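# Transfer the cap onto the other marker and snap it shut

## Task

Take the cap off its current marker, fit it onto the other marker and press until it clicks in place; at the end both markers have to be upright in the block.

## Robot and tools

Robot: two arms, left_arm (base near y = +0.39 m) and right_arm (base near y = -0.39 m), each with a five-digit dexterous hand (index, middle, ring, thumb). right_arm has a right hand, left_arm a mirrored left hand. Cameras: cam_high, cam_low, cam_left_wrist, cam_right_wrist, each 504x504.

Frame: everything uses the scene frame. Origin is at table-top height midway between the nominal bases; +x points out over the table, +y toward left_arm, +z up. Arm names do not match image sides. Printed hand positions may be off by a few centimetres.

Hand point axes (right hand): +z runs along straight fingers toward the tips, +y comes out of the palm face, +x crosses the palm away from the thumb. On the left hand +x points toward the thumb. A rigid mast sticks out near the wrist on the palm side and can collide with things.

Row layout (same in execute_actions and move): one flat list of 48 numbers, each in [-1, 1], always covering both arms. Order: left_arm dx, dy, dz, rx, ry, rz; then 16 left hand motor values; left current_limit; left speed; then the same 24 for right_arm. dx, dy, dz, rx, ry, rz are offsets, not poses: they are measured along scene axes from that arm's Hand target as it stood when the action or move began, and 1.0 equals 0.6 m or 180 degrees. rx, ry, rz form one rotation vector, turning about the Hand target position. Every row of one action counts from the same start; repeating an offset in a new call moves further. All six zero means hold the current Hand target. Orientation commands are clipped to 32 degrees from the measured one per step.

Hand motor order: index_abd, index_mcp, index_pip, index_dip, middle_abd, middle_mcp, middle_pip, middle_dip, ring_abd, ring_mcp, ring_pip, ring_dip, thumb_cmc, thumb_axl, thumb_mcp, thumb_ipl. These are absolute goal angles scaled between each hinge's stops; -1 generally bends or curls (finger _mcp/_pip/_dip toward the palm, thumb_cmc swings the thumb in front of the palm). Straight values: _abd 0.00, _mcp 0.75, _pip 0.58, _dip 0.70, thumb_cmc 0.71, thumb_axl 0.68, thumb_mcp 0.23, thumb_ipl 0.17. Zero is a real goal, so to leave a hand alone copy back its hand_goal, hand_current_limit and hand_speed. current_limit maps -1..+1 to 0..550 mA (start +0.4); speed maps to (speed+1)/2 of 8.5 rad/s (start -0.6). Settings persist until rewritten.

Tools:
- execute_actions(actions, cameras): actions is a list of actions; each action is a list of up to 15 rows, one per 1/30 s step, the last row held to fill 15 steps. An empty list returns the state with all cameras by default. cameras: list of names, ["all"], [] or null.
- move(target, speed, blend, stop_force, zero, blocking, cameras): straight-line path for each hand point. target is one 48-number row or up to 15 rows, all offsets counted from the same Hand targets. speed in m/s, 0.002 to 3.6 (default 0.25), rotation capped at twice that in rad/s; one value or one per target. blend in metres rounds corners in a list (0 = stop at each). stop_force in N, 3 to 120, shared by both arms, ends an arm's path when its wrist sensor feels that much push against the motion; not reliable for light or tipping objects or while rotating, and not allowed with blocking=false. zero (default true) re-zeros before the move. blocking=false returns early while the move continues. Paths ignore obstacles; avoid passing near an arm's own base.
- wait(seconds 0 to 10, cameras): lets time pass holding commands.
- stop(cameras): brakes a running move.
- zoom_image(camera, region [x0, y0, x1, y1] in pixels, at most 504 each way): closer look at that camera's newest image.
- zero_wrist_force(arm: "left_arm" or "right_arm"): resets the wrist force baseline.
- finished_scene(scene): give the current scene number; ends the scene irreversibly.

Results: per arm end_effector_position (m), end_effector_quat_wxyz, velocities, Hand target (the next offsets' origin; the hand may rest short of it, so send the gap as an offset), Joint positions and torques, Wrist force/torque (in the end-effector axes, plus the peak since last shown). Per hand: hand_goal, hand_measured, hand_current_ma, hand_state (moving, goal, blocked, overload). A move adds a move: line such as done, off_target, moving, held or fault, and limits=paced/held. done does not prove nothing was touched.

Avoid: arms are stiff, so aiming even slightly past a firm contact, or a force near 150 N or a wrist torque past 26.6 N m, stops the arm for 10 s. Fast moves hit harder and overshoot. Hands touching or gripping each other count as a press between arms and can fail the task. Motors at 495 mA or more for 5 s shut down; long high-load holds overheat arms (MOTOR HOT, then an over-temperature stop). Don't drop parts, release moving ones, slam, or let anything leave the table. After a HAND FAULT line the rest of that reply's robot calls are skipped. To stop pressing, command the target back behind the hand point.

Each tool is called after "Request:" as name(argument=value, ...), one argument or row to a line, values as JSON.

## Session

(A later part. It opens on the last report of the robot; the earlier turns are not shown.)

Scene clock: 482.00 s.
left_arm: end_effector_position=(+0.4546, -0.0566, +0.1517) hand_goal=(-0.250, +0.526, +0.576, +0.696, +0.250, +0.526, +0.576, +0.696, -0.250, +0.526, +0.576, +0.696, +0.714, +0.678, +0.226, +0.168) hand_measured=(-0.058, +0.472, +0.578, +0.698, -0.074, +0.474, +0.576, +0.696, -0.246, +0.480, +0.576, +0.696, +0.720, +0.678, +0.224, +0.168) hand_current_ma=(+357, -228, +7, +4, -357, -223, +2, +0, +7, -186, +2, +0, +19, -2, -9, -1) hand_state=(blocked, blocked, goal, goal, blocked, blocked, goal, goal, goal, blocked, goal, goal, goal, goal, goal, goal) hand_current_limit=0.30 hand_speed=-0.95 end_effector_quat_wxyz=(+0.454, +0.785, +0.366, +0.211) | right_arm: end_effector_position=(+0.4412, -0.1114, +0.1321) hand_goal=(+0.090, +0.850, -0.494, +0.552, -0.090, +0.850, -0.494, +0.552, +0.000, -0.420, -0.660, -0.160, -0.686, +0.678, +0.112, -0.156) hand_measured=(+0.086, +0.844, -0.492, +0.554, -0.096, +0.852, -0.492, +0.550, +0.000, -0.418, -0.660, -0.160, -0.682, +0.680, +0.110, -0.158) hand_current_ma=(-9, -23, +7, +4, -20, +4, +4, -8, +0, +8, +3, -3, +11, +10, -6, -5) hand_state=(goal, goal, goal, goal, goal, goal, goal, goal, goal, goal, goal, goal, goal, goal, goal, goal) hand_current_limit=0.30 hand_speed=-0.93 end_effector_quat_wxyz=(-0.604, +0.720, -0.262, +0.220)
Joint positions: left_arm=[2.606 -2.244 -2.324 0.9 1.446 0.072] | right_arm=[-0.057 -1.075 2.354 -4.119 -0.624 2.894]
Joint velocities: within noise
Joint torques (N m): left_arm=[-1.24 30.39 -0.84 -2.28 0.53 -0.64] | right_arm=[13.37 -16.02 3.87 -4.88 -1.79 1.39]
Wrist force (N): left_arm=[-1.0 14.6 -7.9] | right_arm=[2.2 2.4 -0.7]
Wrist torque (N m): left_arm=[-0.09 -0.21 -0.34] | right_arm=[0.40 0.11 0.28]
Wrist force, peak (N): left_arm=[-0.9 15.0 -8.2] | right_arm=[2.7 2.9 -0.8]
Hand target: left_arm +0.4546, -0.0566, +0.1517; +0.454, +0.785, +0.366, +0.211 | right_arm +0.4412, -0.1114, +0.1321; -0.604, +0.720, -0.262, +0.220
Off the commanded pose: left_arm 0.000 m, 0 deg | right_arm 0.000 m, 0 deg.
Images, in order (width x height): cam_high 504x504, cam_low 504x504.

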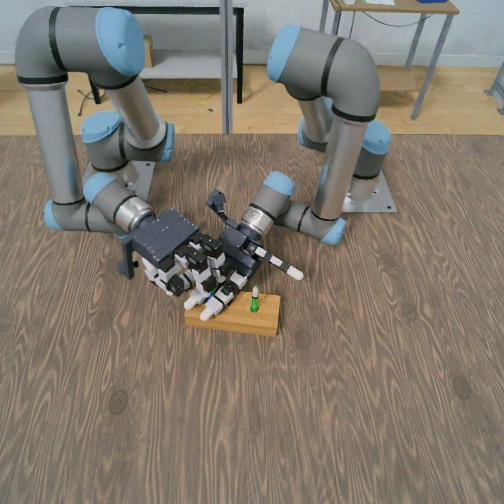

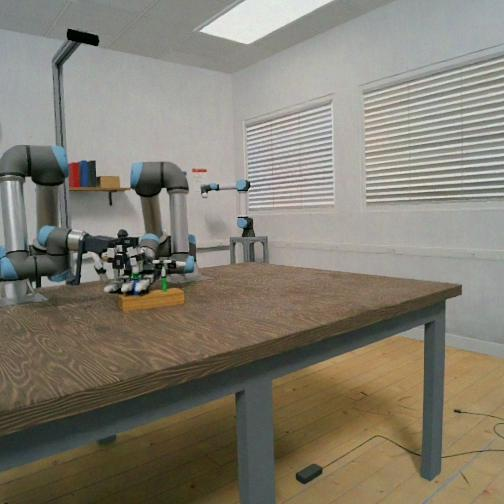

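Request:
move(
  target=[0,0,0,0,0,0,-0.25,0.525,0.576,0.696,0.25,0.525,0.576,0.696,-0.25,0.525,0.576,0.696,0.714,0.678,0.226,0.168,0.3,-0.95,-0.01072,-0.01277,0,0,0,0,0.09,0.85,-0.495,0.551,-0.09,0.85,-0.495,0.551,0,-0.42,-0.66,-0.16,-0.686,0.677,0.112,-0.157,0.3,-0.93],
  speed=0.015,
  cameras=["cam_right_wrist", "cam_low", "cam_high"],
)

Request:
zoom_image(
  camera="cam_right_wrist",
  region=[220, 0, 420, 200],
)

Request:
zoom_image(
  camera="cam_low",
  region=[115, 250, 155, 290],
)

Request:
zoom_image(
  camera="cam_high",
  region=[190, 265, 230, 305],
)

Scene clock: 485.33 s.
left_arm: end_effector_position=(+0.4546, -0.0566, +0.1517) hand_goal=(-0.250, +0.526, +0.576, +0.696, +0.250, +0.526, +0.576, +0.696, -0.250, +0.526, +0.576, +0.696, +0.714, +0.678, +0.226, +0.168) hand_measured=(-0.058, +0.472, +0.578, +0.698, -0.074, +0.474, +0.576, +0.696, -0.246, +0.480, +0.576, +0.696, +0.720, +0.678, +0.224, +0.168) hand_current_ma=(+357, -228, +7, +4, -357, -223, +2, +0, +7, -186, +2, +0, +19, -2, -9, -1) hand_state=(blocked, blocked, goal, goal, blocked, blocked, goal, goal, goal, blocked, goal, goal, goal, goal, goal, goal) hand_current_limit=0.30 hand_speed=-0.95 end_effector_quat_wxyz=(+0.454, +0.785, +0.366, +0.211) | right_arm: end_effector_position=(+0.4348, -0.1190, +0.1321) hand_goal=(+0.090, +0.850, -0.494, +0.552, -0.090, +0.850, -0.494, +0.552, +0.000, -0.420, -0.660, -0.160, -0.686, +0.678, +0.112, -0.156) hand_measured=(+0.088, +0.844, -0.492, +0.554, -0.098, +0.846, -0.490, +0.550, +0.000, -0.418, -0.660, -0.160, -0.682, +0.680, +0.110, -0.158) hand_current_ma=(-9, -23, +7, +4, -23, -15, +10, -3, +0, +8, +3, -3, +10, +10, -6, -5) hand_state=(goal, goal, goal, goal, goal, goal, goal, goal, goal, goal, goal, goal, goal, goal, goal, goal) hand_current_limit=0.30 hand_speed=-0.93 end_effector_quat_wxyz=(-0.604, +0.720, -0.262, +0.220)
Joint positions: left_arm=[2.606 -2.244 -2.324 0.9 1.446 0.072] | right_arm=[-0.082 -1.085 2.38 -4.125 -0.601 2.881]
Joint torques (N m): left_arm=[-1.67 31.14 -1.13 -2.33 0.53 -0.36] | right_arm=[-9.98 -37.28 3.72 -5.02 2.97 -1.69]
Wrist force (N): left_arm=[-1.1 16.8 -5.1] | right_arm=[0.4 3.3 -0.9]
Wrist torque (N m): left_arm=[-0.23 -0.18 -0.38] | right_arm=[0.42 0.03 0.31]
Wrist force, peak (N): left_arm=[-1.0 16.8 -5.1] | right_arm=[3.1 2.5 -0.8]
Hand target: left_arm +0.4546, -0.0566, +0.1517; +0.454, +0.785, +0.366, +0.211 | right_arm +0.4348, -0.1191, +0.1321; -0.604, +0.720, -0.262, +0.220
Off the commanded pose: left_arm 0.000 m, 0 deg | right_arm 0.000 m, 0 deg.
move: done
Images, in order (width x height): cam_high 504x504, cam_low 504x504, cam_right_wrist 504x504.

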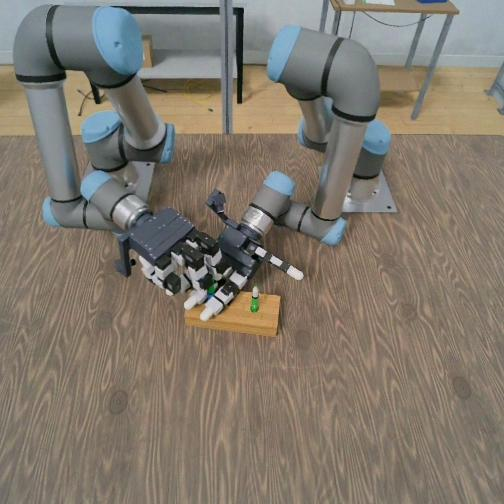

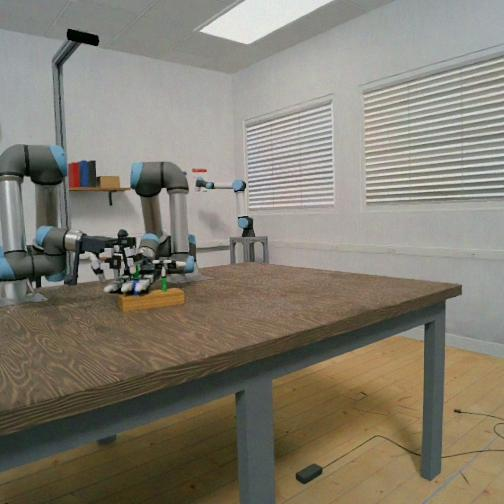

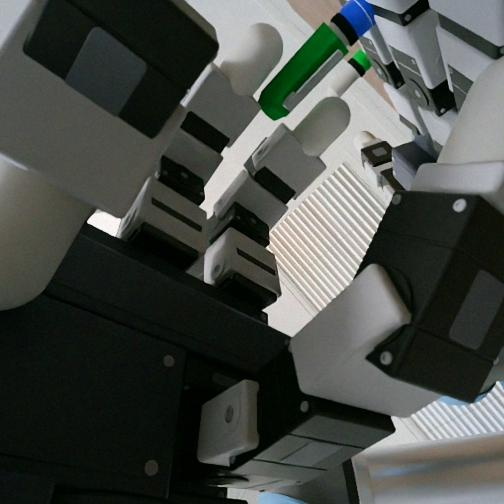

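Scaled by 2.520.

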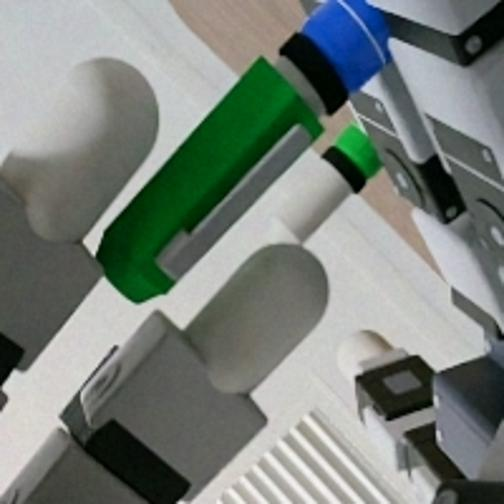

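Scaled by 12.600.

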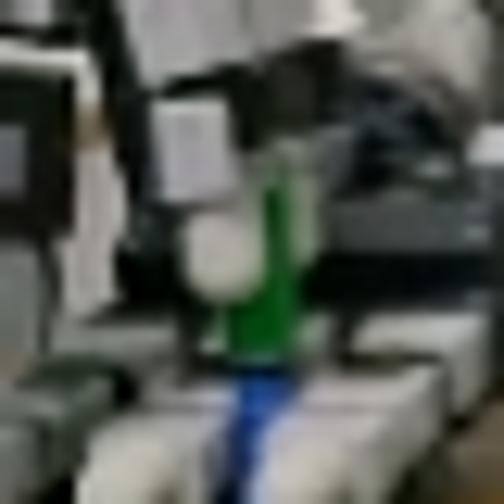

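Scaled by 12.600.

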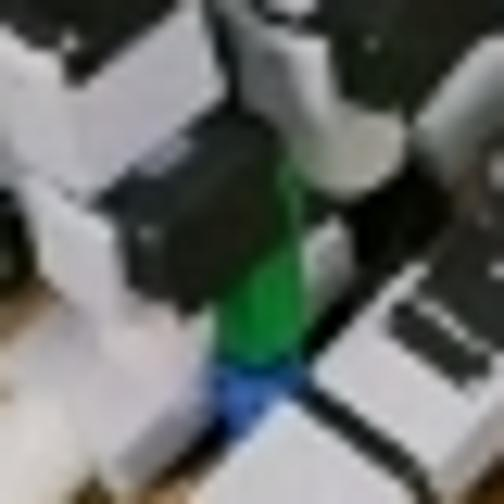

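Request:
move(
  target=[0,0,0,0,0,0,-0.25,0.525,0.576,0.696,0.25,0.525,0.576,0.696,-0.25,0.525,0.576,0.696,0.714,0.678,0.226,0.168,0.75,-0.95,0,0,0,0,0,0,-0.3,0.85,-0.495,0.551,0.3,0.85,-0.495,0.551,0,-0.42,-0.66,-0.16,-0.686,0.677,0.112,-0.157,0.1,-0.93],
  speed=0.015,
  cameras=["cam_right_wrist"],
)

Request:
zoom_image(
  camera="cam_right_wrist",
  region=[220, 0, 420, 200],
)

Scene clock: 487.40 s.
left_arm: end_effector_position=(+0.4546, -0.0566, +0.1517) hand_goal=(-0.250, +0.526, +0.576, +0.696, +0.250, +0.526, +0.576, +0.696, -0.250, +0.526, +0.576, +0.696, +0.714, +0.678, +0.226, +0.168) hand_measured=(-0.058, +0.472, +0.582, +0.698, -0.074, +0.474, +0.580, +0.696, -0.246, +0.480, +0.576, +0.696, +0.720, +0.678, +0.224, +0.168) hand_current_ma=(+481, -228, +15, +4, -481, -223, +9, +0, +7, -186, +2, +0, +19, -2, -9, -1) hand_state=(blocked, blocked, goal, goal, blocked, blocked, goal, goal, goal, blocked, goal, goal, goal, goal, goal, goal) hand_current_limit=0.75 hand_speed=-0.95 end_effector_quat_wxyz=(+0.454, +0.785, +0.366, +0.211) | right_arm: end_effector_position=(+0.4348, -0.1191, +0.1321) hand_goal=(-0.300, +0.850, -0.494, +0.552, +0.300, +0.850, -0.494, +0.552, +0.000, -0.420, -0.660, -0.160, -0.686, +0.678, +0.112, -0.156) hand_measured=(-0.122, +0.852, -0.492, +0.554, +0.100, +0.854, -0.494, +0.552, +0.000, -0.418, -0.660, -0.160, -0.682, +0.680, +0.110, -0.158) hand_current_ma=(+303, +5, +7, +4, -301, +11, +0, -2, +0, +8, +3, -3, +10, +10, -6, -5) hand_state=(blocked, goal, goal, goal, blocked, goal, goal, goal, goal, goal, goal, goal, goal, goal, goal, goal) hand_current_limit=0.10 hand_speed=-0.93 end_effector_quat_wxyz=(-0.604, +0.720, -0.262, +0.220)
Joint positions: left_arm=[2.606 -2.244 -2.324 0.9 1.446 0.072] | right_arm=[-0.082 -1.085 2.381 -4.125 -0.6 2.881]
Joint torques (N m): left_arm=[-1.08 29.89 -1.26 -2.2 0.4 -0.34] | right_arm=[-6.05 -33.84 3.44 -3.99 2.25 -1.19]
Wrist force (N): left_arm=[-1.9 16.1 -5.3] | right_arm=[2.2 2.4 0.3]
Wrist torque (N m): left_arm=[-0.24 -0.24 -0.37] | right_arm=[0.48 -0.03 0.40]
Wrist force, peak (N): left_arm=[-1.0 16.8 -5.1] | right_arm=[0.5 3.8 -0.7]
Hand target: left_arm +0.4546, -0.0566, +0.1517; +0.454, +0.785, +0.366, +0.211 | right_arm +0.4348, -0.1191, +0.1321; -0.604, +0.720, -0.262, +0.220
Off the commanded pose: left_arm 0.000 m, 0 deg | right_arm 0.000 m, 0 deg.
move: done
Images, in order (width x height): cam_right_wrist 504x504.

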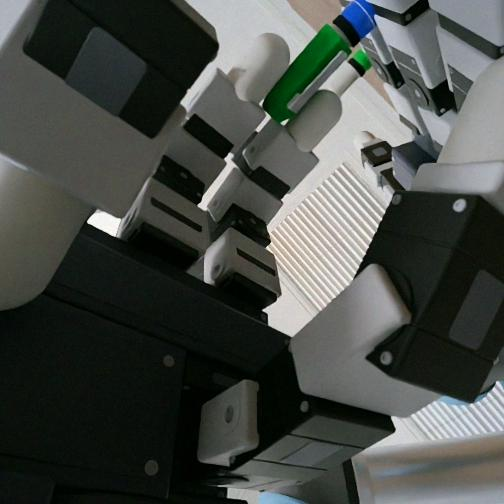

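Scaled by 2.520.

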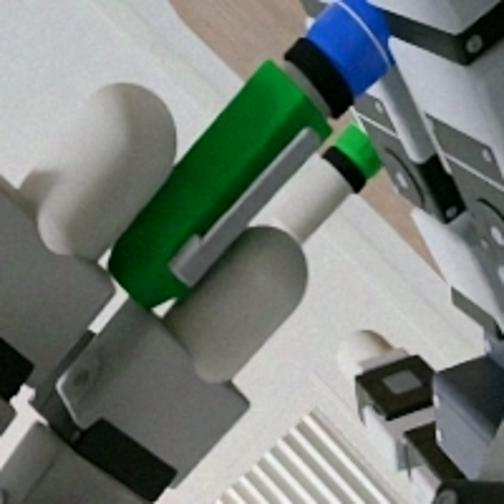

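Request:
move(
  target=[
    [0,0,0,0,0,0,-0.25,0.525,0.576,0.696,0.25,0.525,0.576,0.696,-0.25,0.525,0.576,0.696,0.714,0.678,0.226,0.168,0.75,-0.95,0,0,0,0,0,0,-0.4,0.9,-0.495,0.551,0.4,0.9,-0.495,0.551,0,-0.42,-0.66,-0.16,-0.686,0.677,0.112,-0.157,0.75,-0.93],
    [0,0,0,0,0,0,-0.25,0.525,0.576,0.696,0.25,0.525,0.576,0.696,-0.25,0.525,0.576,0.696,0.714,0.678,0.226,0.168,0.75,-0.95,0,0,0.003,0,0,0,-0.4,0.9,-0.495,0.551,0.4,0.9,-0.495,0.551,0,-0.42,-0.66,-0.16,-0.686,0.677,0.112,-0.157,0.75,-0.93],
  ],
  speed=0.01,
  cameras=["cam_right_wrist"],
)

Request:
zoom_image(
  camera="cam_right_wrist",
  region=[220, 0, 420, 200],
)

Scene clock: 489.40 s.
left_arm: end_effector_position=(+0.4546, -0.0566, +0.1517) hand_goal=(-0.250, +0.526, +0.576, +0.696, +0.250, +0.526, +0.576, +0.696, -0.250, +0.526, +0.576, +0.696, +0.714, +0.678, +0.226, +0.168) hand_measured=(-0.058, +0.472, +0.576, +0.698, -0.074, +0.474, +0.576, +0.696, -0.246, +0.480, +0.576, +0.696, +0.720, +0.678, +0.224, +0.168) hand_current_ma=(+481, -228, -2, +4, -481, -223, +1, +0, +7, -186, +2, +0, +19, -2, -9, -1) hand_state=(blocked, blocked, goal, goal, blocked, blocked, goal, goal, goal, blocked, goal, goal, goal, goal, goal, goal) hand_current_limit=0.75 hand_speed=-0.95 end_effector_quat_wxyz=(+0.454, +0.785, +0.366, +0.211) | right_arm: end_effector_position=(+0.4348, -0.1191, +0.1338) hand_goal=(-0.400, +0.900, -0.494, +0.552, +0.400, +0.900, -0.494, +0.552, +0.000, -0.420, -0.660, -0.160, -0.686, +0.678, +0.112, -0.156) hand_measured=(-0.134, +0.866, -0.486, +0.556, +0.172, +0.872, -0.530, +0.540, +0.000, -0.418, -0.660, -0.160, -0.682, +0.680, +0.110, -0.158) hand_current_ma=(+481, -153, +32, +16, -481, -119, -150, -45, +0, +8, +3, -3, +10, +10, -6, -5) hand_state=(blocked, blocked, goal, goal, blocked, blocked, blocked, goal, goal, goal, goal, goal, goal, goal, goal, goal) hand_current_limit=0.75 hand_speed=-0.93 end_effector_quat_wxyz=(-0.604, +0.720, -0.262, +0.220)
Joint positions: left_arm=[2.606 -2.244 -2.324 0.9 1.446 0.072] | right_arm=[-0.082 -1.09 2.381 -4.119 -0.6 2.881]
Joint torques (N m): left_arm=[-1.41 30.8 -0.47 -2.24 0.56 -0.51] | right_arm=[0.49 -38.05 3.91 0.48 -0.15 0.48]
Wrist force (N): left_arm=[-2.6 15.0 -8.0] | right_arm=[2.4 7.2 1.5]
Wrist torque (N m): left_arm=[-0.10 -0.25 -0.38] | right_arm=[0.27 0.09 0.33]
Wrist force, peak (N): left_arm=[-2.4 15.8 -7.7] | right_arm=[2.4 7.2 1.5]
Hand target: left_arm +0.4546, -0.0566, +0.1517; +0.454, +0.785, +0.366, +0.211 | right_arm +0.4348, -0.1191, +0.1339; -0.604, +0.720, -0.262, +0.220
Off the commanded pose: left_arm 0.000 m, 0 deg | right_arm 0.000 m, 0 deg.
move: done
Images, in order (width x height): cam_right_wrist 504x504.

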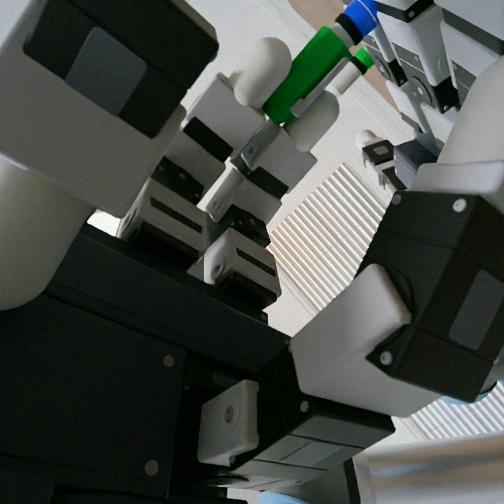

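Scaled by 2.520.

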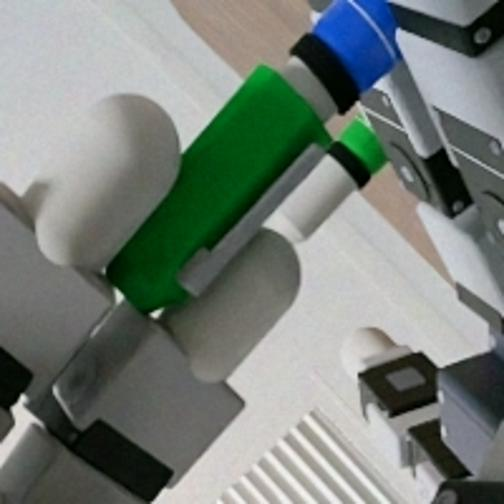

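Request:
move(
  target=[0,0,0,0,0,0,-0.25,0.525,0.576,0.696,0.25,0.525,0.576,0.696,-0.25,0.525,0.576,0.696,0.714,0.678,0.226,0.168,0.75,-0.95,0,0,0.005,0,0,0,-0.4,0.9,-0.495,0.551,0.4,0.9,-0.495,0.551,0,-0.42,-0.66,-0.16,-0.686,0.677,0.112,-0.157,0.75,-0.93],
  speed=0.01,
  cameras=["cam_right_wrist"],
)

Request:
zoom_image(
  camera="cam_right_wrist",
  region=[220, 0, 420, 200],
)

Scene clock: 491.03 s.
left_arm: end_effector_position=(+0.4546, -0.0566, +0.1517) hand_goal=(-0.250, +0.526, +0.576, +0.696, +0.250, +0.526, +0.576, +0.696, -0.250, +0.526, +0.576, +0.696, +0.714, +0.678, +0.226, +0.168) hand_measured=(-0.058, +0.472, +0.576, +0.698, -0.074, +0.474, +0.576, +0.696, -0.246, +0.480, +0.576, +0.696, +0.720, +0.678, +0.224, +0.168) hand_current_ma=(+481, -228, -2, +4, -481, -223, -1, +0, +7, -186, +2, +0, +19, -2, -9, -1) hand_state=(blocked, blocked, goal, goal, blocked, blocked, goal, goal, goal, blocked, goal, goal, goal, goal, goal, goal) hand_current_limit=0.75 hand_speed=-0.95 end_effector_quat_wxyz=(+0.454, +0.785, +0.366, +0.211) | right_arm: end_effector_position=(+0.4348, -0.1191, +0.1368) hand_goal=(-0.400, +0.900, -0.494, +0.552, +0.400, +0.900, -0.494, +0.552, +0.000, -0.420, -0.660, -0.160, -0.686, +0.678, +0.112, -0.156) hand_measured=(-0.134, +0.866, -0.484, +0.558, +0.180, +0.872, -0.534, +0.538, +0.000, -0.418, -0.660, -0.160, -0.682, +0.680, +0.110, -0.158) hand_current_ma=(+481, -152, +41, +21, -481, -116, -166, -52, +0, +8, +3, -3, +10, +10, -6, -5) hand_state=(blocked, blocked, goal, goal, blocked, blocked, blocked, goal, goal, goal, goal, goal, goal, goal, goal, goal) hand_current_limit=0.75 hand_speed=-0.93 end_effector_quat_wxyz=(-0.604, +0.720, -0.262, +0.220)
Joint positions: left_arm=[2.606 -2.244 -2.324 0.9 1.446 0.072] | right_arm=[-0.082 -1.1 2.381 -4.109 -0.6 2.881]
Joint torques (N m): left_arm=[-0.57 30.28 -1.21 -2.28 0.42 -0.37] | right_arm=[6.31 -38.17 -1.14 0.49 -1.44 0.57]
Wrist force (N): left_arm=[-2.0 15.7 -7.8] | right_arm=[2.3 5.5 0.8]
Wrist torque (N m): left_arm=[-0.08 -0.28 -0.36] | right_arm=[0.27 0.13 0.30]
Wrist force, peak (N): left_arm=[-2.3 15.7 -8.2] | right_arm=[2.6 7.1 1.7]
Hand target: left_arm +0.4546, -0.0566, +0.1517; +0.454, +0.785, +0.366, +0.211 | right_arm +0.4348, -0.1191, +0.1369; -0.604, +0.720, -0.262, +0.220
Off the commanded pose: left_arm 0.000 m, 0 deg | right_arm 0.000 m, 0 deg.
move: done
Images, in order (width x height): cam_right_wrist 504x504.

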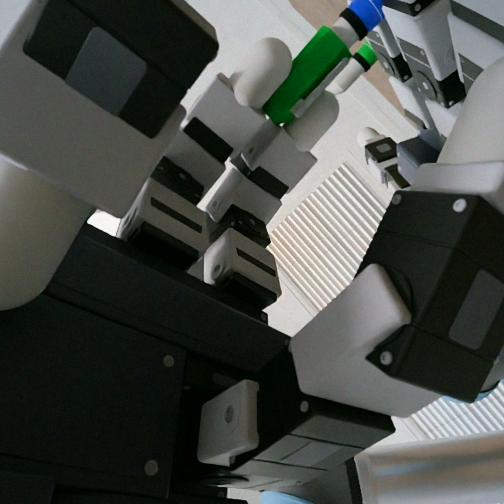

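Scaled by 2.520.

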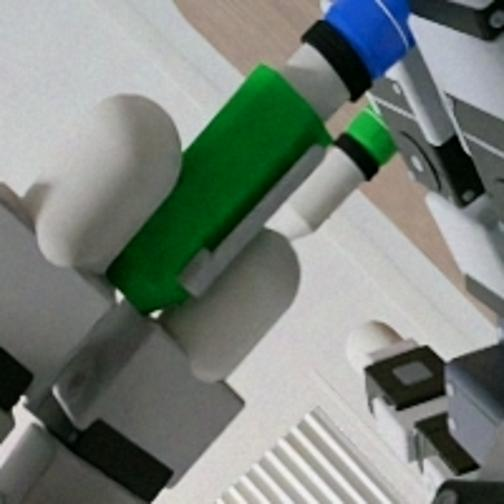

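Request:
move(
  target=[0,0,0,0,0,0,-0.25,0.525,0.576,0.696,0.25,0.525,0.576,0.696,-0.25,0.525,0.576,0.696,0.714,0.678,0.226,0.168,0.75,-0.95,0,0,0.02,0,0,0,-0.4,0.9,-0.495,0.551,0.4,0.9,-0.495,0.551,0,-0.42,-0.66,-0.16,-0.686,0.677,0.112,-0.157,0.75,-0.93],
  speed=0.015,
  cameras=["cam_right_wrist"],
)

Request:
zoom_image(
  camera="cam_right_wrist",
  region=[220, 0, 420, 200],
)

Scene clock: 492.83 s.
left_arm: end_effector_position=(+0.4546, -0.0566, +0.1517) hand_goal=(-0.250, +0.526, +0.576, +0.696, +0.250, +0.526, +0.576, +0.696, -0.250, +0.526, +0.576, +0.696, +0.714, +0.678, +0.226, +0.168) hand_measured=(-0.058, +0.472, +0.576, +0.698, -0.074, +0.474, +0.576, +0.696, -0.246, +0.480, +0.576, +0.696, +0.720, +0.678, +0.224, +0.168) hand_current_ma=(+481, -228, +2, +4, -481, -223, -1, +0, +7, -186, +2, +0, +19, -2, -9, -1) hand_state=(blocked, blocked, goal, goal, blocked, blocked, goal, goal, goal, blocked, goal, goal, goal, goal, goal, goal) hand_current_limit=0.75 hand_speed=-0.95 end_effector_quat_wxyz=(+0.454, +0.785, +0.366, +0.211) | right_arm: end_effector_position=(+0.4348, -0.1191, +0.1489) hand_goal=(-0.400, +0.900, -0.494, +0.552, +0.400, +0.900, -0.494, +0.552, +0.000, -0.420, -0.660, -0.160, -0.686, +0.678, +0.112, -0.156) hand_measured=(-0.134, +0.880, -0.488, +0.556, +0.208, +0.888, -0.544, +0.534, +0.000, -0.418, -0.660, -0.160, -0.682, +0.680, +0.110, -0.158) hand_current_ma=(+481, -81, +18, +15, -481, -48, -213, -74, +0, +8, +3, -3, +10, +10, -6, -5) hand_state=(blocked, goal, goal, goal, blocked, goal, blocked, goal, goal, goal, goal, goal, goal, goal, goal, goal) hand_current_limit=0.75 hand_speed=-0.93 end_effector_quat_wxyz=(-0.604, +0.720, -0.262, +0.220)
Joint positions: left_arm=[2.606 -2.244 -2.324 0.9 1.446 0.072] | right_arm=[-0.082 -1.139 2.38 -4.069 -0.6 2.881]
Joint torques (N m): left_arm=[-1.45 30.66 -0.99 -2.1 0.46 -0.42] | right_arm=[9.28 -36.43 -19.09 1.09 -0.56 -1.01]
Wrist force (N): left_arm=[-1.1 16.7 -4.9] | right_arm=[0.9 3.2 -0.8]
Wrist torque (N m): left_arm=[-0.27 -0.21 -0.37] | right_arm=[0.42 0.02 0.28]
Wrist force, peak (N): left_arm=[-1.2 16.9 -5.0] | right_arm=[2.3 6.3 0.8]
Hand target: left_arm +0.4546, -0.0566, +0.1517; +0.454, +0.785, +0.366, +0.211 | right_arm +0.4348, -0.1191, +0.1489; -0.604, +0.720, -0.262, +0.220
Off the commanded pose: left_arm 0.000 m, 0 deg | right_arm 0.000 m, 0 deg.
move: done
Images, in order (width x height): cam_right_wrist 504x504.

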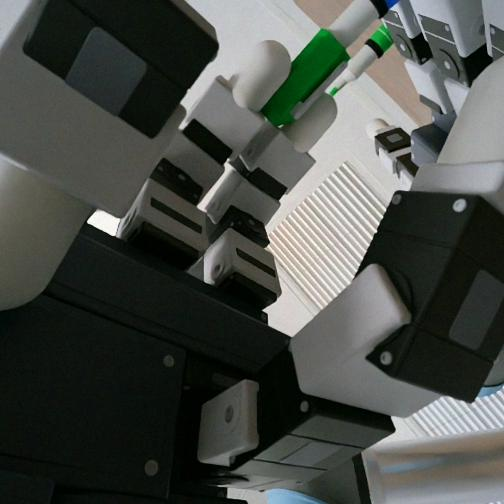

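Scaled by 2.520.

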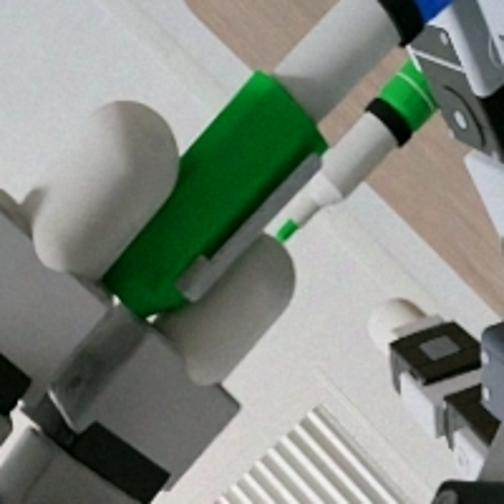

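Request:
move(
  target=[0,0,0,0,0,0,-0.25,0.525,0.576,0.696,0.25,0.525,0.576,0.696,-0.25,0.525,0.576,0.696,0.714,0.678,0.226,0.168,0.75,-0.95,0,0,0.03,0,0,0,-0.3,0.9,-0.495,0.551,0.3,0.9,-0.495,0.551,0,-0.42,-0.66,-0.16,-0.686,0.677,0.112,-0.157,0.3,-0.93],
  speed=0.02,
  cameras=["cam_right_wrist"],
)

Request:
zoom_image(
  camera="cam_right_wrist",
  region=[220, 0, 420, 200],
)

Scene clock: 494.97 s.
left_arm: end_effector_position=(+0.4546, -0.0566, +0.1517) hand_goal=(-0.250, +0.526, +0.576, +0.696, +0.250, +0.526, +0.576, +0.696, -0.250, +0.526, +0.576, +0.696, +0.714, +0.678, +0.226, +0.168) hand_measured=(-0.058, +0.472, +0.578, +0.698, -0.074, +0.474, +0.576, +0.696, -0.246, +0.480, +0.576, +0.696, +0.720, +0.678, +0.224, +0.168) hand_current_ma=(+481, -228, +3, +4, -481, -223, -1, +0, +7, -186, +2, +0, +19, -2, -9, -1) hand_state=(blocked, blocked, goal, goal, blocked, blocked, goal, goal, goal, blocked, goal, goal, goal, goal, goal, goal) hand_current_limit=0.75 hand_speed=-0.95 end_effector_quat_wxyz=(+0.454, +0.785, +0.366, +0.211) | right_arm: end_effector_position=(+0.4348, -0.1191, +0.1668) hand_goal=(-0.300, +0.900, -0.494, +0.552, +0.300, +0.900, -0.494, +0.552, +0.000, -0.420, -0.660, -0.160, -0.686, +0.678, +0.112, -0.156) hand_measured=(-0.134, +0.882, -0.490, +0.554, +0.208, +0.888, -0.546, +0.532, +0.000, -0.418, -0.660, -0.160, -0.682, +0.680, +0.110, -0.158) hand_current_ma=(+357, -78, +12, +8, -357, -47, -222, -78, +0, +8, +3, -3, +10, +10, -6, -5) hand_state=(blocked, goal, goal, goal, blocked, goal, blocked, goal, goal, goal, goal, goal, goal, goal, goal, goal) hand_current_limit=0.30 hand_speed=-0.93 end_effector_quat_wxyz=(-0.604, +0.720, -0.262, +0.220)
Joint positions: left_arm=[2.606 -2.244 -2.324 0.9 1.446 0.072] | right_arm=[-0.082 -1.197 2.376 -4.008 -0.6 2.881]
Joint torques (N m): left_arm=[-1.22 30.12 -0.91 -2.24 0.38 -0.47] | right_arm=[6.45 -36.01 -20.18 1.01 0.73 -1.39]
Wrist force (N): left_arm=[-1.0 17.7 -3.6] | right_arm=[0.3 3.9 -0.7]
Wrist torque (N m): left_arm=[-0.33 -0.16 -0.40] | right_arm=[0.45 -0.06 0.26]
Wrist force, peak (N): left_arm=[-0.8 17.7 -3.2] | right_arm=[0.5 4.0 -0.7]
Hand target: left_arm +0.4546, -0.0566, +0.1517; +0.454, +0.785, +0.366, +0.211 | right_arm +0.4348, -0.1191, +0.1669; -0.604, +0.720, -0.262, +0.220
Off the commanded pose: left_arm 0.000 m, 0 deg | right_arm 0.000 m, 0 deg.
move: done
Images, in order (width x height): cam_right_wrist 504x504.

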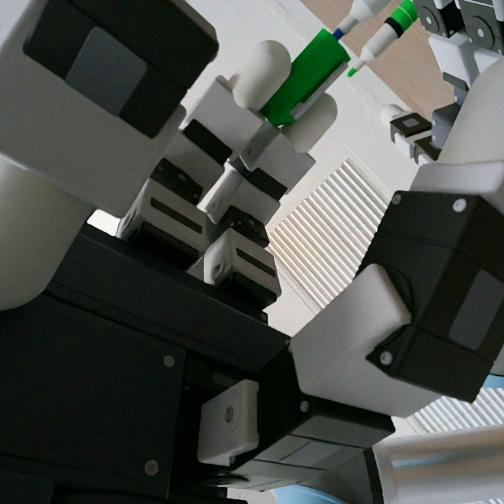

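Scaled by 2.520.

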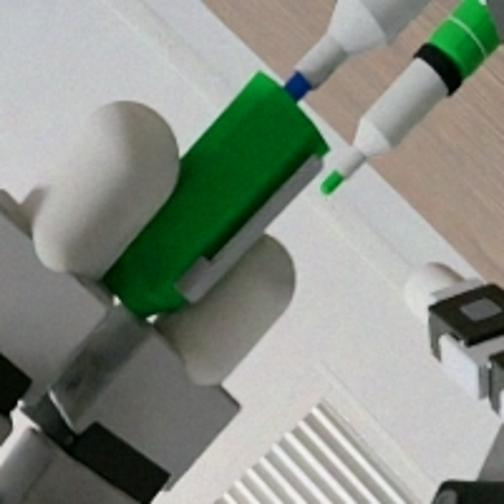

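Request:
move(
  target=[0,0,0,0,0,0,-0.25,0.525,0.576,0.696,0.25,0.525,0.576,0.696,-0.25,0.525,0.576,0.696,0.714,0.678,0.226,0.168,0.75,-0.95,0,0,0.07,0,0,0,-0.3,0.9,-0.495,0.551,0.3,0.9,-0.495,0.551,0,-0.42,-0.66,-0.16,-0.686,0.677,0.112,-0.157,0.3,-0.93],
  speed=0.04,
  cameras=["all"],
)

Request:
zoom_image(
  camera="cam_right_wrist",
  region=[220, 0, 420, 200],
)

Request:
zoom_image(
  camera="cam_low",
  region=[110, 235, 180, 305],
)

Scene clock: 497.23 s.
left_arm: end_effector_position=(+0.4546, -0.0566, +0.1517) hand_goal=(-0.250, +0.526, +0.576, +0.696, +0.250, +0.526, +0.576, +0.696, -0.250, +0.526, +0.576, +0.696, +0.714, +0.678, +0.226, +0.168) hand_measured=(-0.058, +0.472, +0.578, +0.698, -0.074, +0.474, +0.576, +0.696, -0.246, +0.480, +0.576, +0.696, +0.720, +0.678, +0.224, +0.168) hand_current_ma=(+481, -228, +3, +4, -481, -223, -1, +0, +7, -186, +2, +0, +19, -2, -9, -1) hand_state=(blocked, blocked, goal, goal, blocked, blocked, goal, goal, goal, blocked, goal, goal, goal, goal, goal, goal) hand_current_limit=0.75 hand_speed=-0.95 end_effector_quat_wxyz=(+0.454, +0.785, +0.366, +0.211) | right_arm: end_effector_position=(+0.4348, -0.1191, +0.2089) hand_goal=(-0.300, +0.900, -0.494, +0.552, +0.300, +0.900, -0.494, +0.552, +0.000, -0.420, -0.660, -0.160, -0.686, +0.678, +0.112, -0.156) hand_measured=(-0.134, +0.882, -0.490, +0.554, +0.208, +0.888, -0.546, +0.532, +0.000, -0.418, -0.660, -0.160, -0.682, +0.680, +0.110, -0.158) hand_current_ma=(+358, -78, +12, +8, -357, -47, -222, -78, +0, +8, +3, -3, +10, +10, -6, -5) hand_state=(blocked, goal, goal, goal, blocked, goal, blocked, goal, goal, goal, goal, goal, goal, goal, goal, goal) hand_current_limit=0.30 hand_speed=-0.93 end_effector_quat_wxyz=(-0.604, +0.720, -0.262, +0.220)
Joint positions: left_arm=[2.606 -2.244 -2.324 0.9 1.446 0.072] | right_arm=[-0.082 -1.323 2.356 -3.862 -0.6 2.881]
Joint torques (N m): left_arm=[-0.71 30.58 0.06 -2.27 0.42 -0.26] | right_arm=[-3.84 -31.94 -23.44 0.97 1.12 -1.64]
Wrist force (N): left_arm=[-0.9 17.6 -3.4] | right_arm=[0.3 4.2 -0.6]
Wrist torque (N m): left_arm=[-0.33 -0.18 -0.39] | right_arm=[0.50 -0.05 0.30]
Wrist force, peak (N): left_arm=[-1.0 17.8 -3.4] | right_arm=[0.5 4.3 -0.7]
Hand target: left_arm +0.4546, -0.0566, +0.1517; +0.454, +0.785, +0.366, +0.211 | right_arm +0.4348, -0.1191, +0.2089; -0.604, +0.720, -0.262, +0.220
Off the commanded pose: left_arm 0.000 m, 0 deg | right_arm 0.000 m, 0 deg.
move: done

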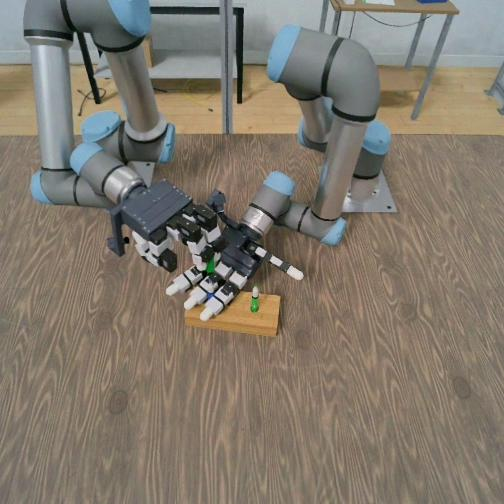

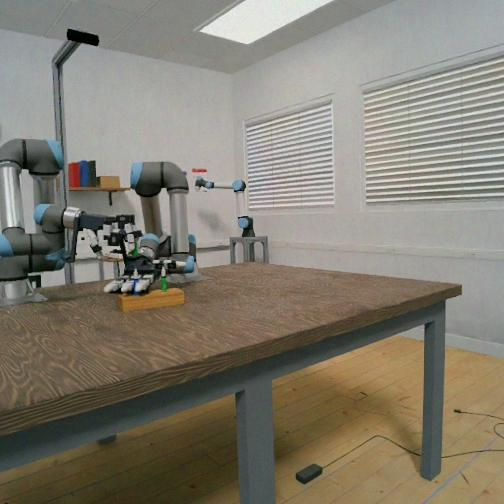

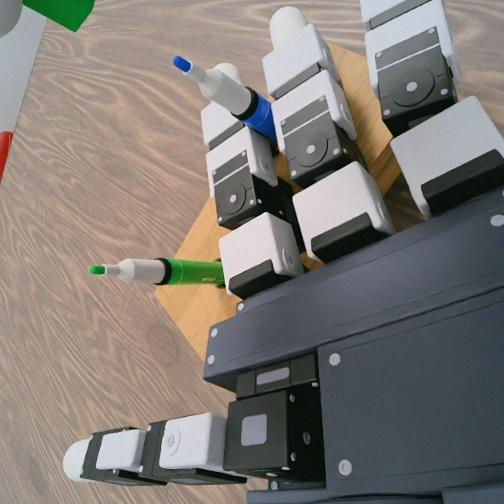

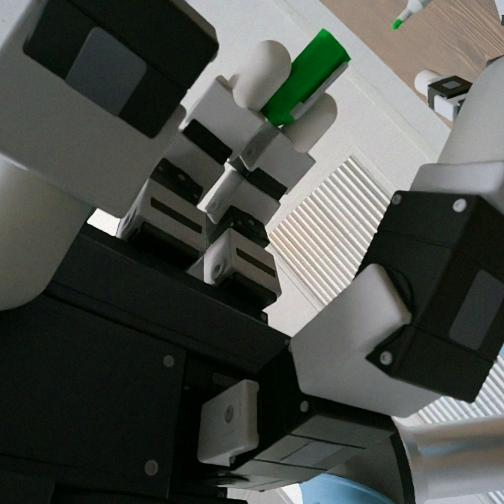

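Scaled by 2.520.

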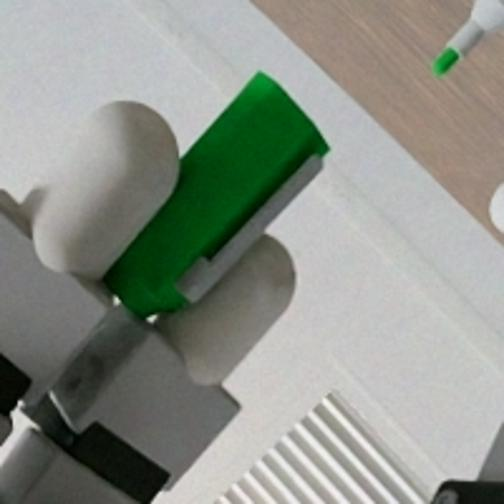

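Scaled by 7.200.

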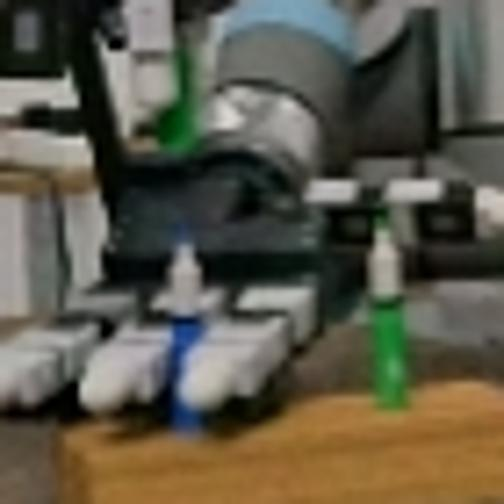

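Request:
move(
  target=[
    [0,0,0,0,0,0,0.1,0.525,0.576,0.696,-0.1,0.525,0.576,0.696,-0.25,0.525,0.576,0.696,0.714,0.678,0.226,0.168,0.3,-0.93,0,0,0.12,0,0,0,-0.3,0.9,-0.495,0.551,0.3,0.9,-0.495,0.551,0,-0.42,-0.66,-0.16,-0.686,0.677,0.112,-0.157,0.3,-0.93],
    [0,0,0,0,0,0,0.1,0.525,0.576,0.696,-0.1,0.525,0.576,0.696,-0.25,0.525,0.576,0.696,0.714,0.678,0.226,0.168,0.3,-0.93,-0.02,-0.2,0.16,0,0,0,-0.3,0.9,-0.495,0.551,0.3,0.9,-0.495,0.551,0,-0.42,-0.66,-0.16,-0.686,0.677,0.112,-0.157,0.3,-0.93],
  ],
  speed=0.12,
  blend=[0.03, 0],
  cameras=["cam_left_wrist", "cam_right_wrist"],
)

Request:
zoom_image(
  camera="cam_right_wrist",
  region=[220, 0, 420, 200],
)

Scene clock: 502.87 s.
left_arm: end_effector_position=(+0.4546, -0.0566, +0.1517) hand_goal=(+0.100, +0.526, +0.576, +0.696, -0.100, +0.526, +0.576, +0.696, -0.250, +0.526, +0.576, +0.696, +0.714, +0.678, +0.226, +0.168) hand_measured=(+0.096, +0.472, +0.578, +0.698, -0.098, +0.474, +0.576, +0.696, -0.246, +0.480, +0.576, +0.696, +0.720, +0.678, +0.224, +0.168) hand_current_ma=(-8, -228, +4, +4, +7, -223, +0, +0, +7, -186, +2, +0, +19, -2, -9, -1) hand_state=(goal, blocked, goal, goal, goal, blocked, goal, goal, goal, blocked, goal, goal, goal, goal, goal, goal) hand_current_limit=0.30 hand_speed=-0.93 end_effector_quat_wxyz=(+0.454, +0.785, +0.366, +0.211) | right_arm: end_effector_position=(+0.4228, -0.2391, +0.3049) hand_goal=(-0.300, +0.900, -0.494, +0.552, +0.300, +0.900, -0.494, +0.552, +0.000, -0.420, -0.660, -0.160, -0.686, +0.678, +0.112, -0.156) hand_measured=(-0.134, +0.882, -0.490, +0.554, +0.208, +0.888, -0.546, +0.532, +0.000, -0.418, -0.660, -0.160, -0.682, +0.680, +0.110, -0.158) hand_current_ma=(+357, -78, +11, +8, -357, -47, -222, -78, +0, +8, +3, -3, +10, +10, -6, -5) hand_state=(blocked, goal, goal, goal, blocked, goal, blocked, goal, goal, goal, goal, goal, goal, goal, goal, goal) hand_current_limit=0.30 hand_speed=-0.93 end_effector_quat_wxyz=(-0.604, +0.720, -0.262, +0.220)
Joint positions: left_arm=[2.606 -2.244 -2.324 0.9 1.446 0.072] | right_arm=[-0.449 -1.74 2.364 -3.065 -0.272 2.46]
Joint torques (N m): left_arm=[-0.94 30.16 0.61 -2.32 0.5 -0.31] | right_arm=[-10.44 -21.72 -29.13 0.78 3.63 -1.76]
Wrist force (N): left_arm=[-0.6 17.2 -3.6] | right_arm=[0.3 4.1 -1.1]
Wrist torque (N m): left_arm=[-0.34 -0.19 -0.37] | right_arm=[0.49 -0.03 0.35]
Wrist force, peak (N): left_arm=[-1.1 17.8 -3.5] | right_arm=[0.3 4.9 -0.7]
Hand target: left_arm +0.4546, -0.0566, +0.1517; +0.454, +0.785, +0.366, +0.211 | right_arm +0.4228, -0.2391, +0.3049; -0.604, +0.720, -0.262, +0.220
Off the commanded pose: left_arm 0.000 m, 0 deg | right_arm 0.000 m, 0 deg.
move: done; blend cut to 0 m at target 1
Images, in order (width x height): cam_left_wrist 504x504, cam_right_wrist 504x504.

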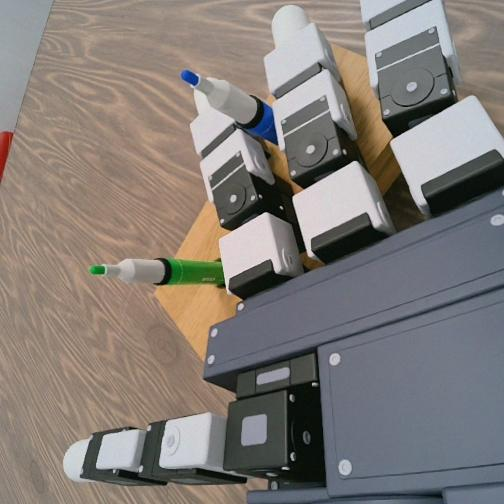

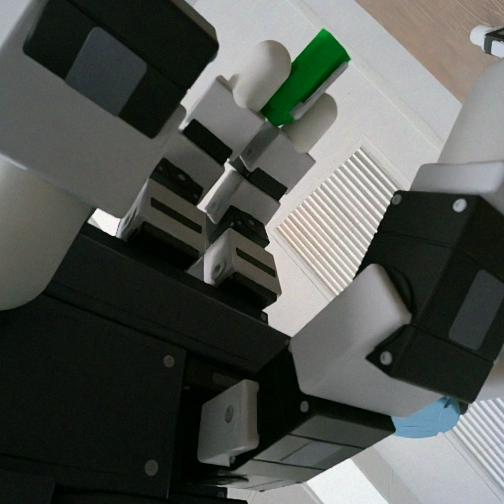

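Scaled by 2.520.

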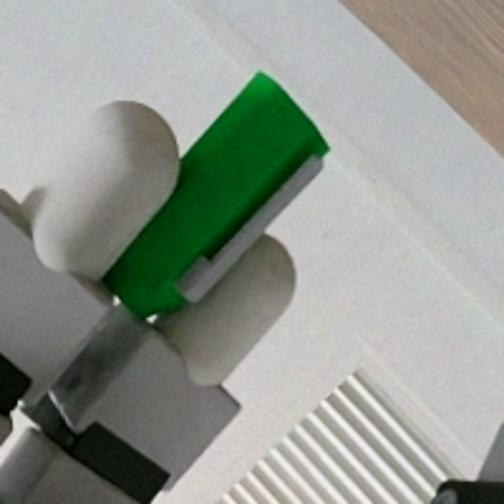

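Request:
move(
  target=[0,0,0.025,0,0,0,0.1,0.525,0.576,0.696,-0.1,0.525,0.576,0.696,-0.25,0.525,0.576,0.696,0.714,0.678,0.226,0.168,0.3,-0.93,0,0,0,0,0,0,-0.3,0.9,-0.495,0.551,0.3,0.9,-0.495,0.551,0,-0.42,-0.66,-0.16,-0.686,0.677,0.112,-0.157,0.3,-0.93],
  speed=0.03,
  cameras=["cam_left_wrist", "cam_low"],
)

Request:
zoom_image(
  camera="cam_left_wrist",
  region=[140, 20, 320, 200],
)

Request:
zoom_image(
  camera="cam_low",
  region=[115, 255, 175, 315],
)

Scene clock: 504.63 s.
left_arm: end_effector_position=(+0.4546, -0.0566, +0.1666) hand_goal=(+0.100, +0.526, +0.576, +0.696, -0.100, +0.526, +0.576, +0.696, -0.250, +0.526, +0.576, +0.696, +0.714, +0.678, +0.226, +0.168) hand_measured=(+0.096, +0.534, +0.578, +0.698, -0.098, +0.532, +0.576, +0.696, -0.246, +0.532, +0.576, +0.696, +0.720, +0.678, +0.224, +0.168) hand_current_ma=(-8, +23, +4, +4, +7, +21, +0, +0, +7, +20, +2, +0, +19, -2, -9, -1) hand_state=(goal, goal, goal, goal, goal, goal, goal, goal, goal, goal, goal, goal, goal, goal, goal, goal) hand_current_limit=0.30 hand_speed=-0.93 end_effector_quat_wxyz=(+0.454, +0.785, +0.366, +0.211) | right_arm: end_effector_position=(+0.4228, -0.2391, +0.3049) hand_goal=(-0.300, +0.900, -0.494, +0.552, +0.300, +0.900, -0.494, +0.552, +0.000, -0.420, -0.660, -0.160, -0.686, +0.678, +0.112, -0.156) hand_measured=(-0.134, +0.882, -0.490, +0.554, +0.208, +0.888, -0.546, +0.532, +0.000, -0.418, -0.660, -0.160, -0.682, +0.680, +0.110, -0.158) hand_current_ma=(+358, -78, +11, +8, -357, -47, -222, -78, +0, +8, +3, -3, +10, +10, -6, -5) hand_state=(blocked, goal, goal, goal, blocked, goal, blocked, goal, goal, goal, goal, goal, goal, goal, goal, goal) hand_current_limit=0.30 hand_speed=-0.93 end_effector_quat_wxyz=(-0.604, +0.720, -0.262, +0.220)
Joint positions: left_arm=[2.606 -2.197 -2.33 0.858 1.446 0.072] | right_arm=[-0.449 -1.74 2.364 -3.065 -0.272 2.459]
Joint torques (N m): left_arm=[-1.83 41.7 -1.01 0.41 0.34 -0.98] | right_arm=[-10.22 -20.54 -29.49 0.8 3.47 -1.6]
Wrist force (N): left_arm=[-0.5 1.7 1.4] | right_arm=[0.7 4.2 -1.1]
Wrist torque (N m): left_arm=[-0.32 0.05 -0.04] | right_arm=[0.50 -0.08 0.39]
Wrist force, peak (N): left_arm=[-0.6 17.7 -3.5] | right_arm=[0.2 4.4 -1.3]
Hand target: left_arm +0.4546, -0.0566, +0.1667; +0.454, +0.785, +0.366, +0.211 | right_arm +0.4228, -0.2391, +0.3049; -0.604, +0.720, -0.262, +0.220
Off the commanded pose: left_arm 0.000 m, 0 deg | right_arm 0.000 m, 0 deg.
move: done
Images, in order (width x height): cam_low 504x504, cam_left_wrist 504x504.

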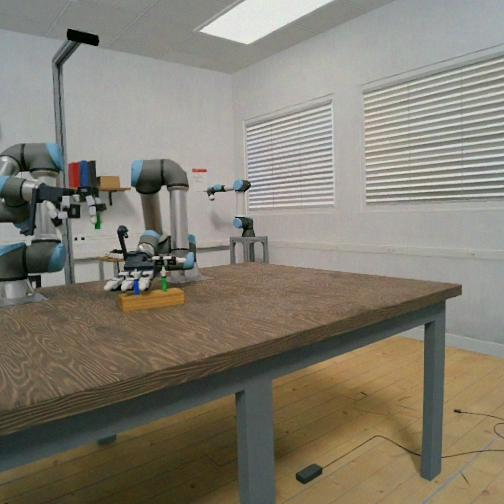

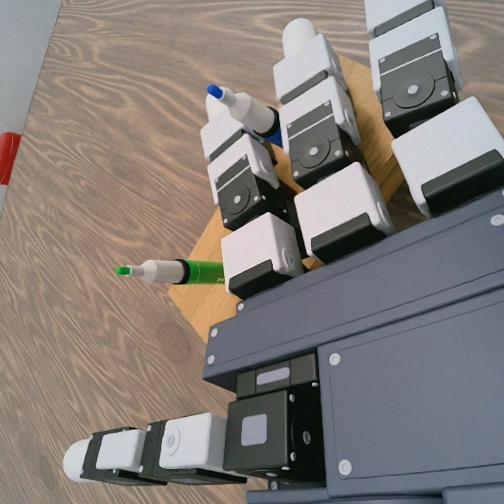

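Scaled by 2.800.

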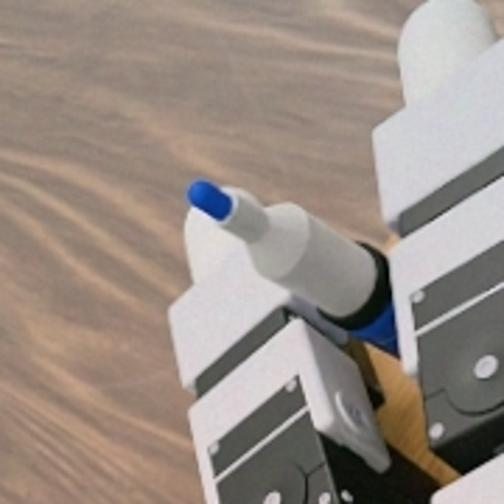

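Scaled by 8.400.

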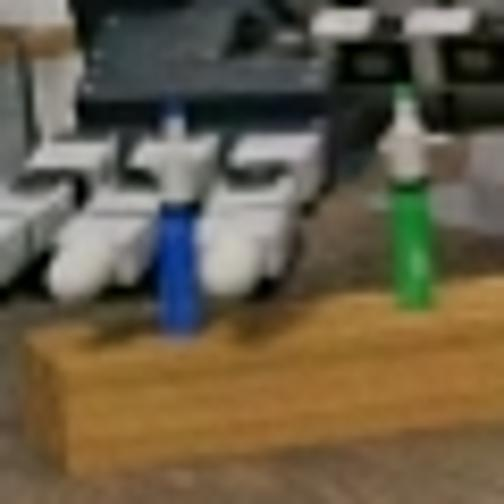

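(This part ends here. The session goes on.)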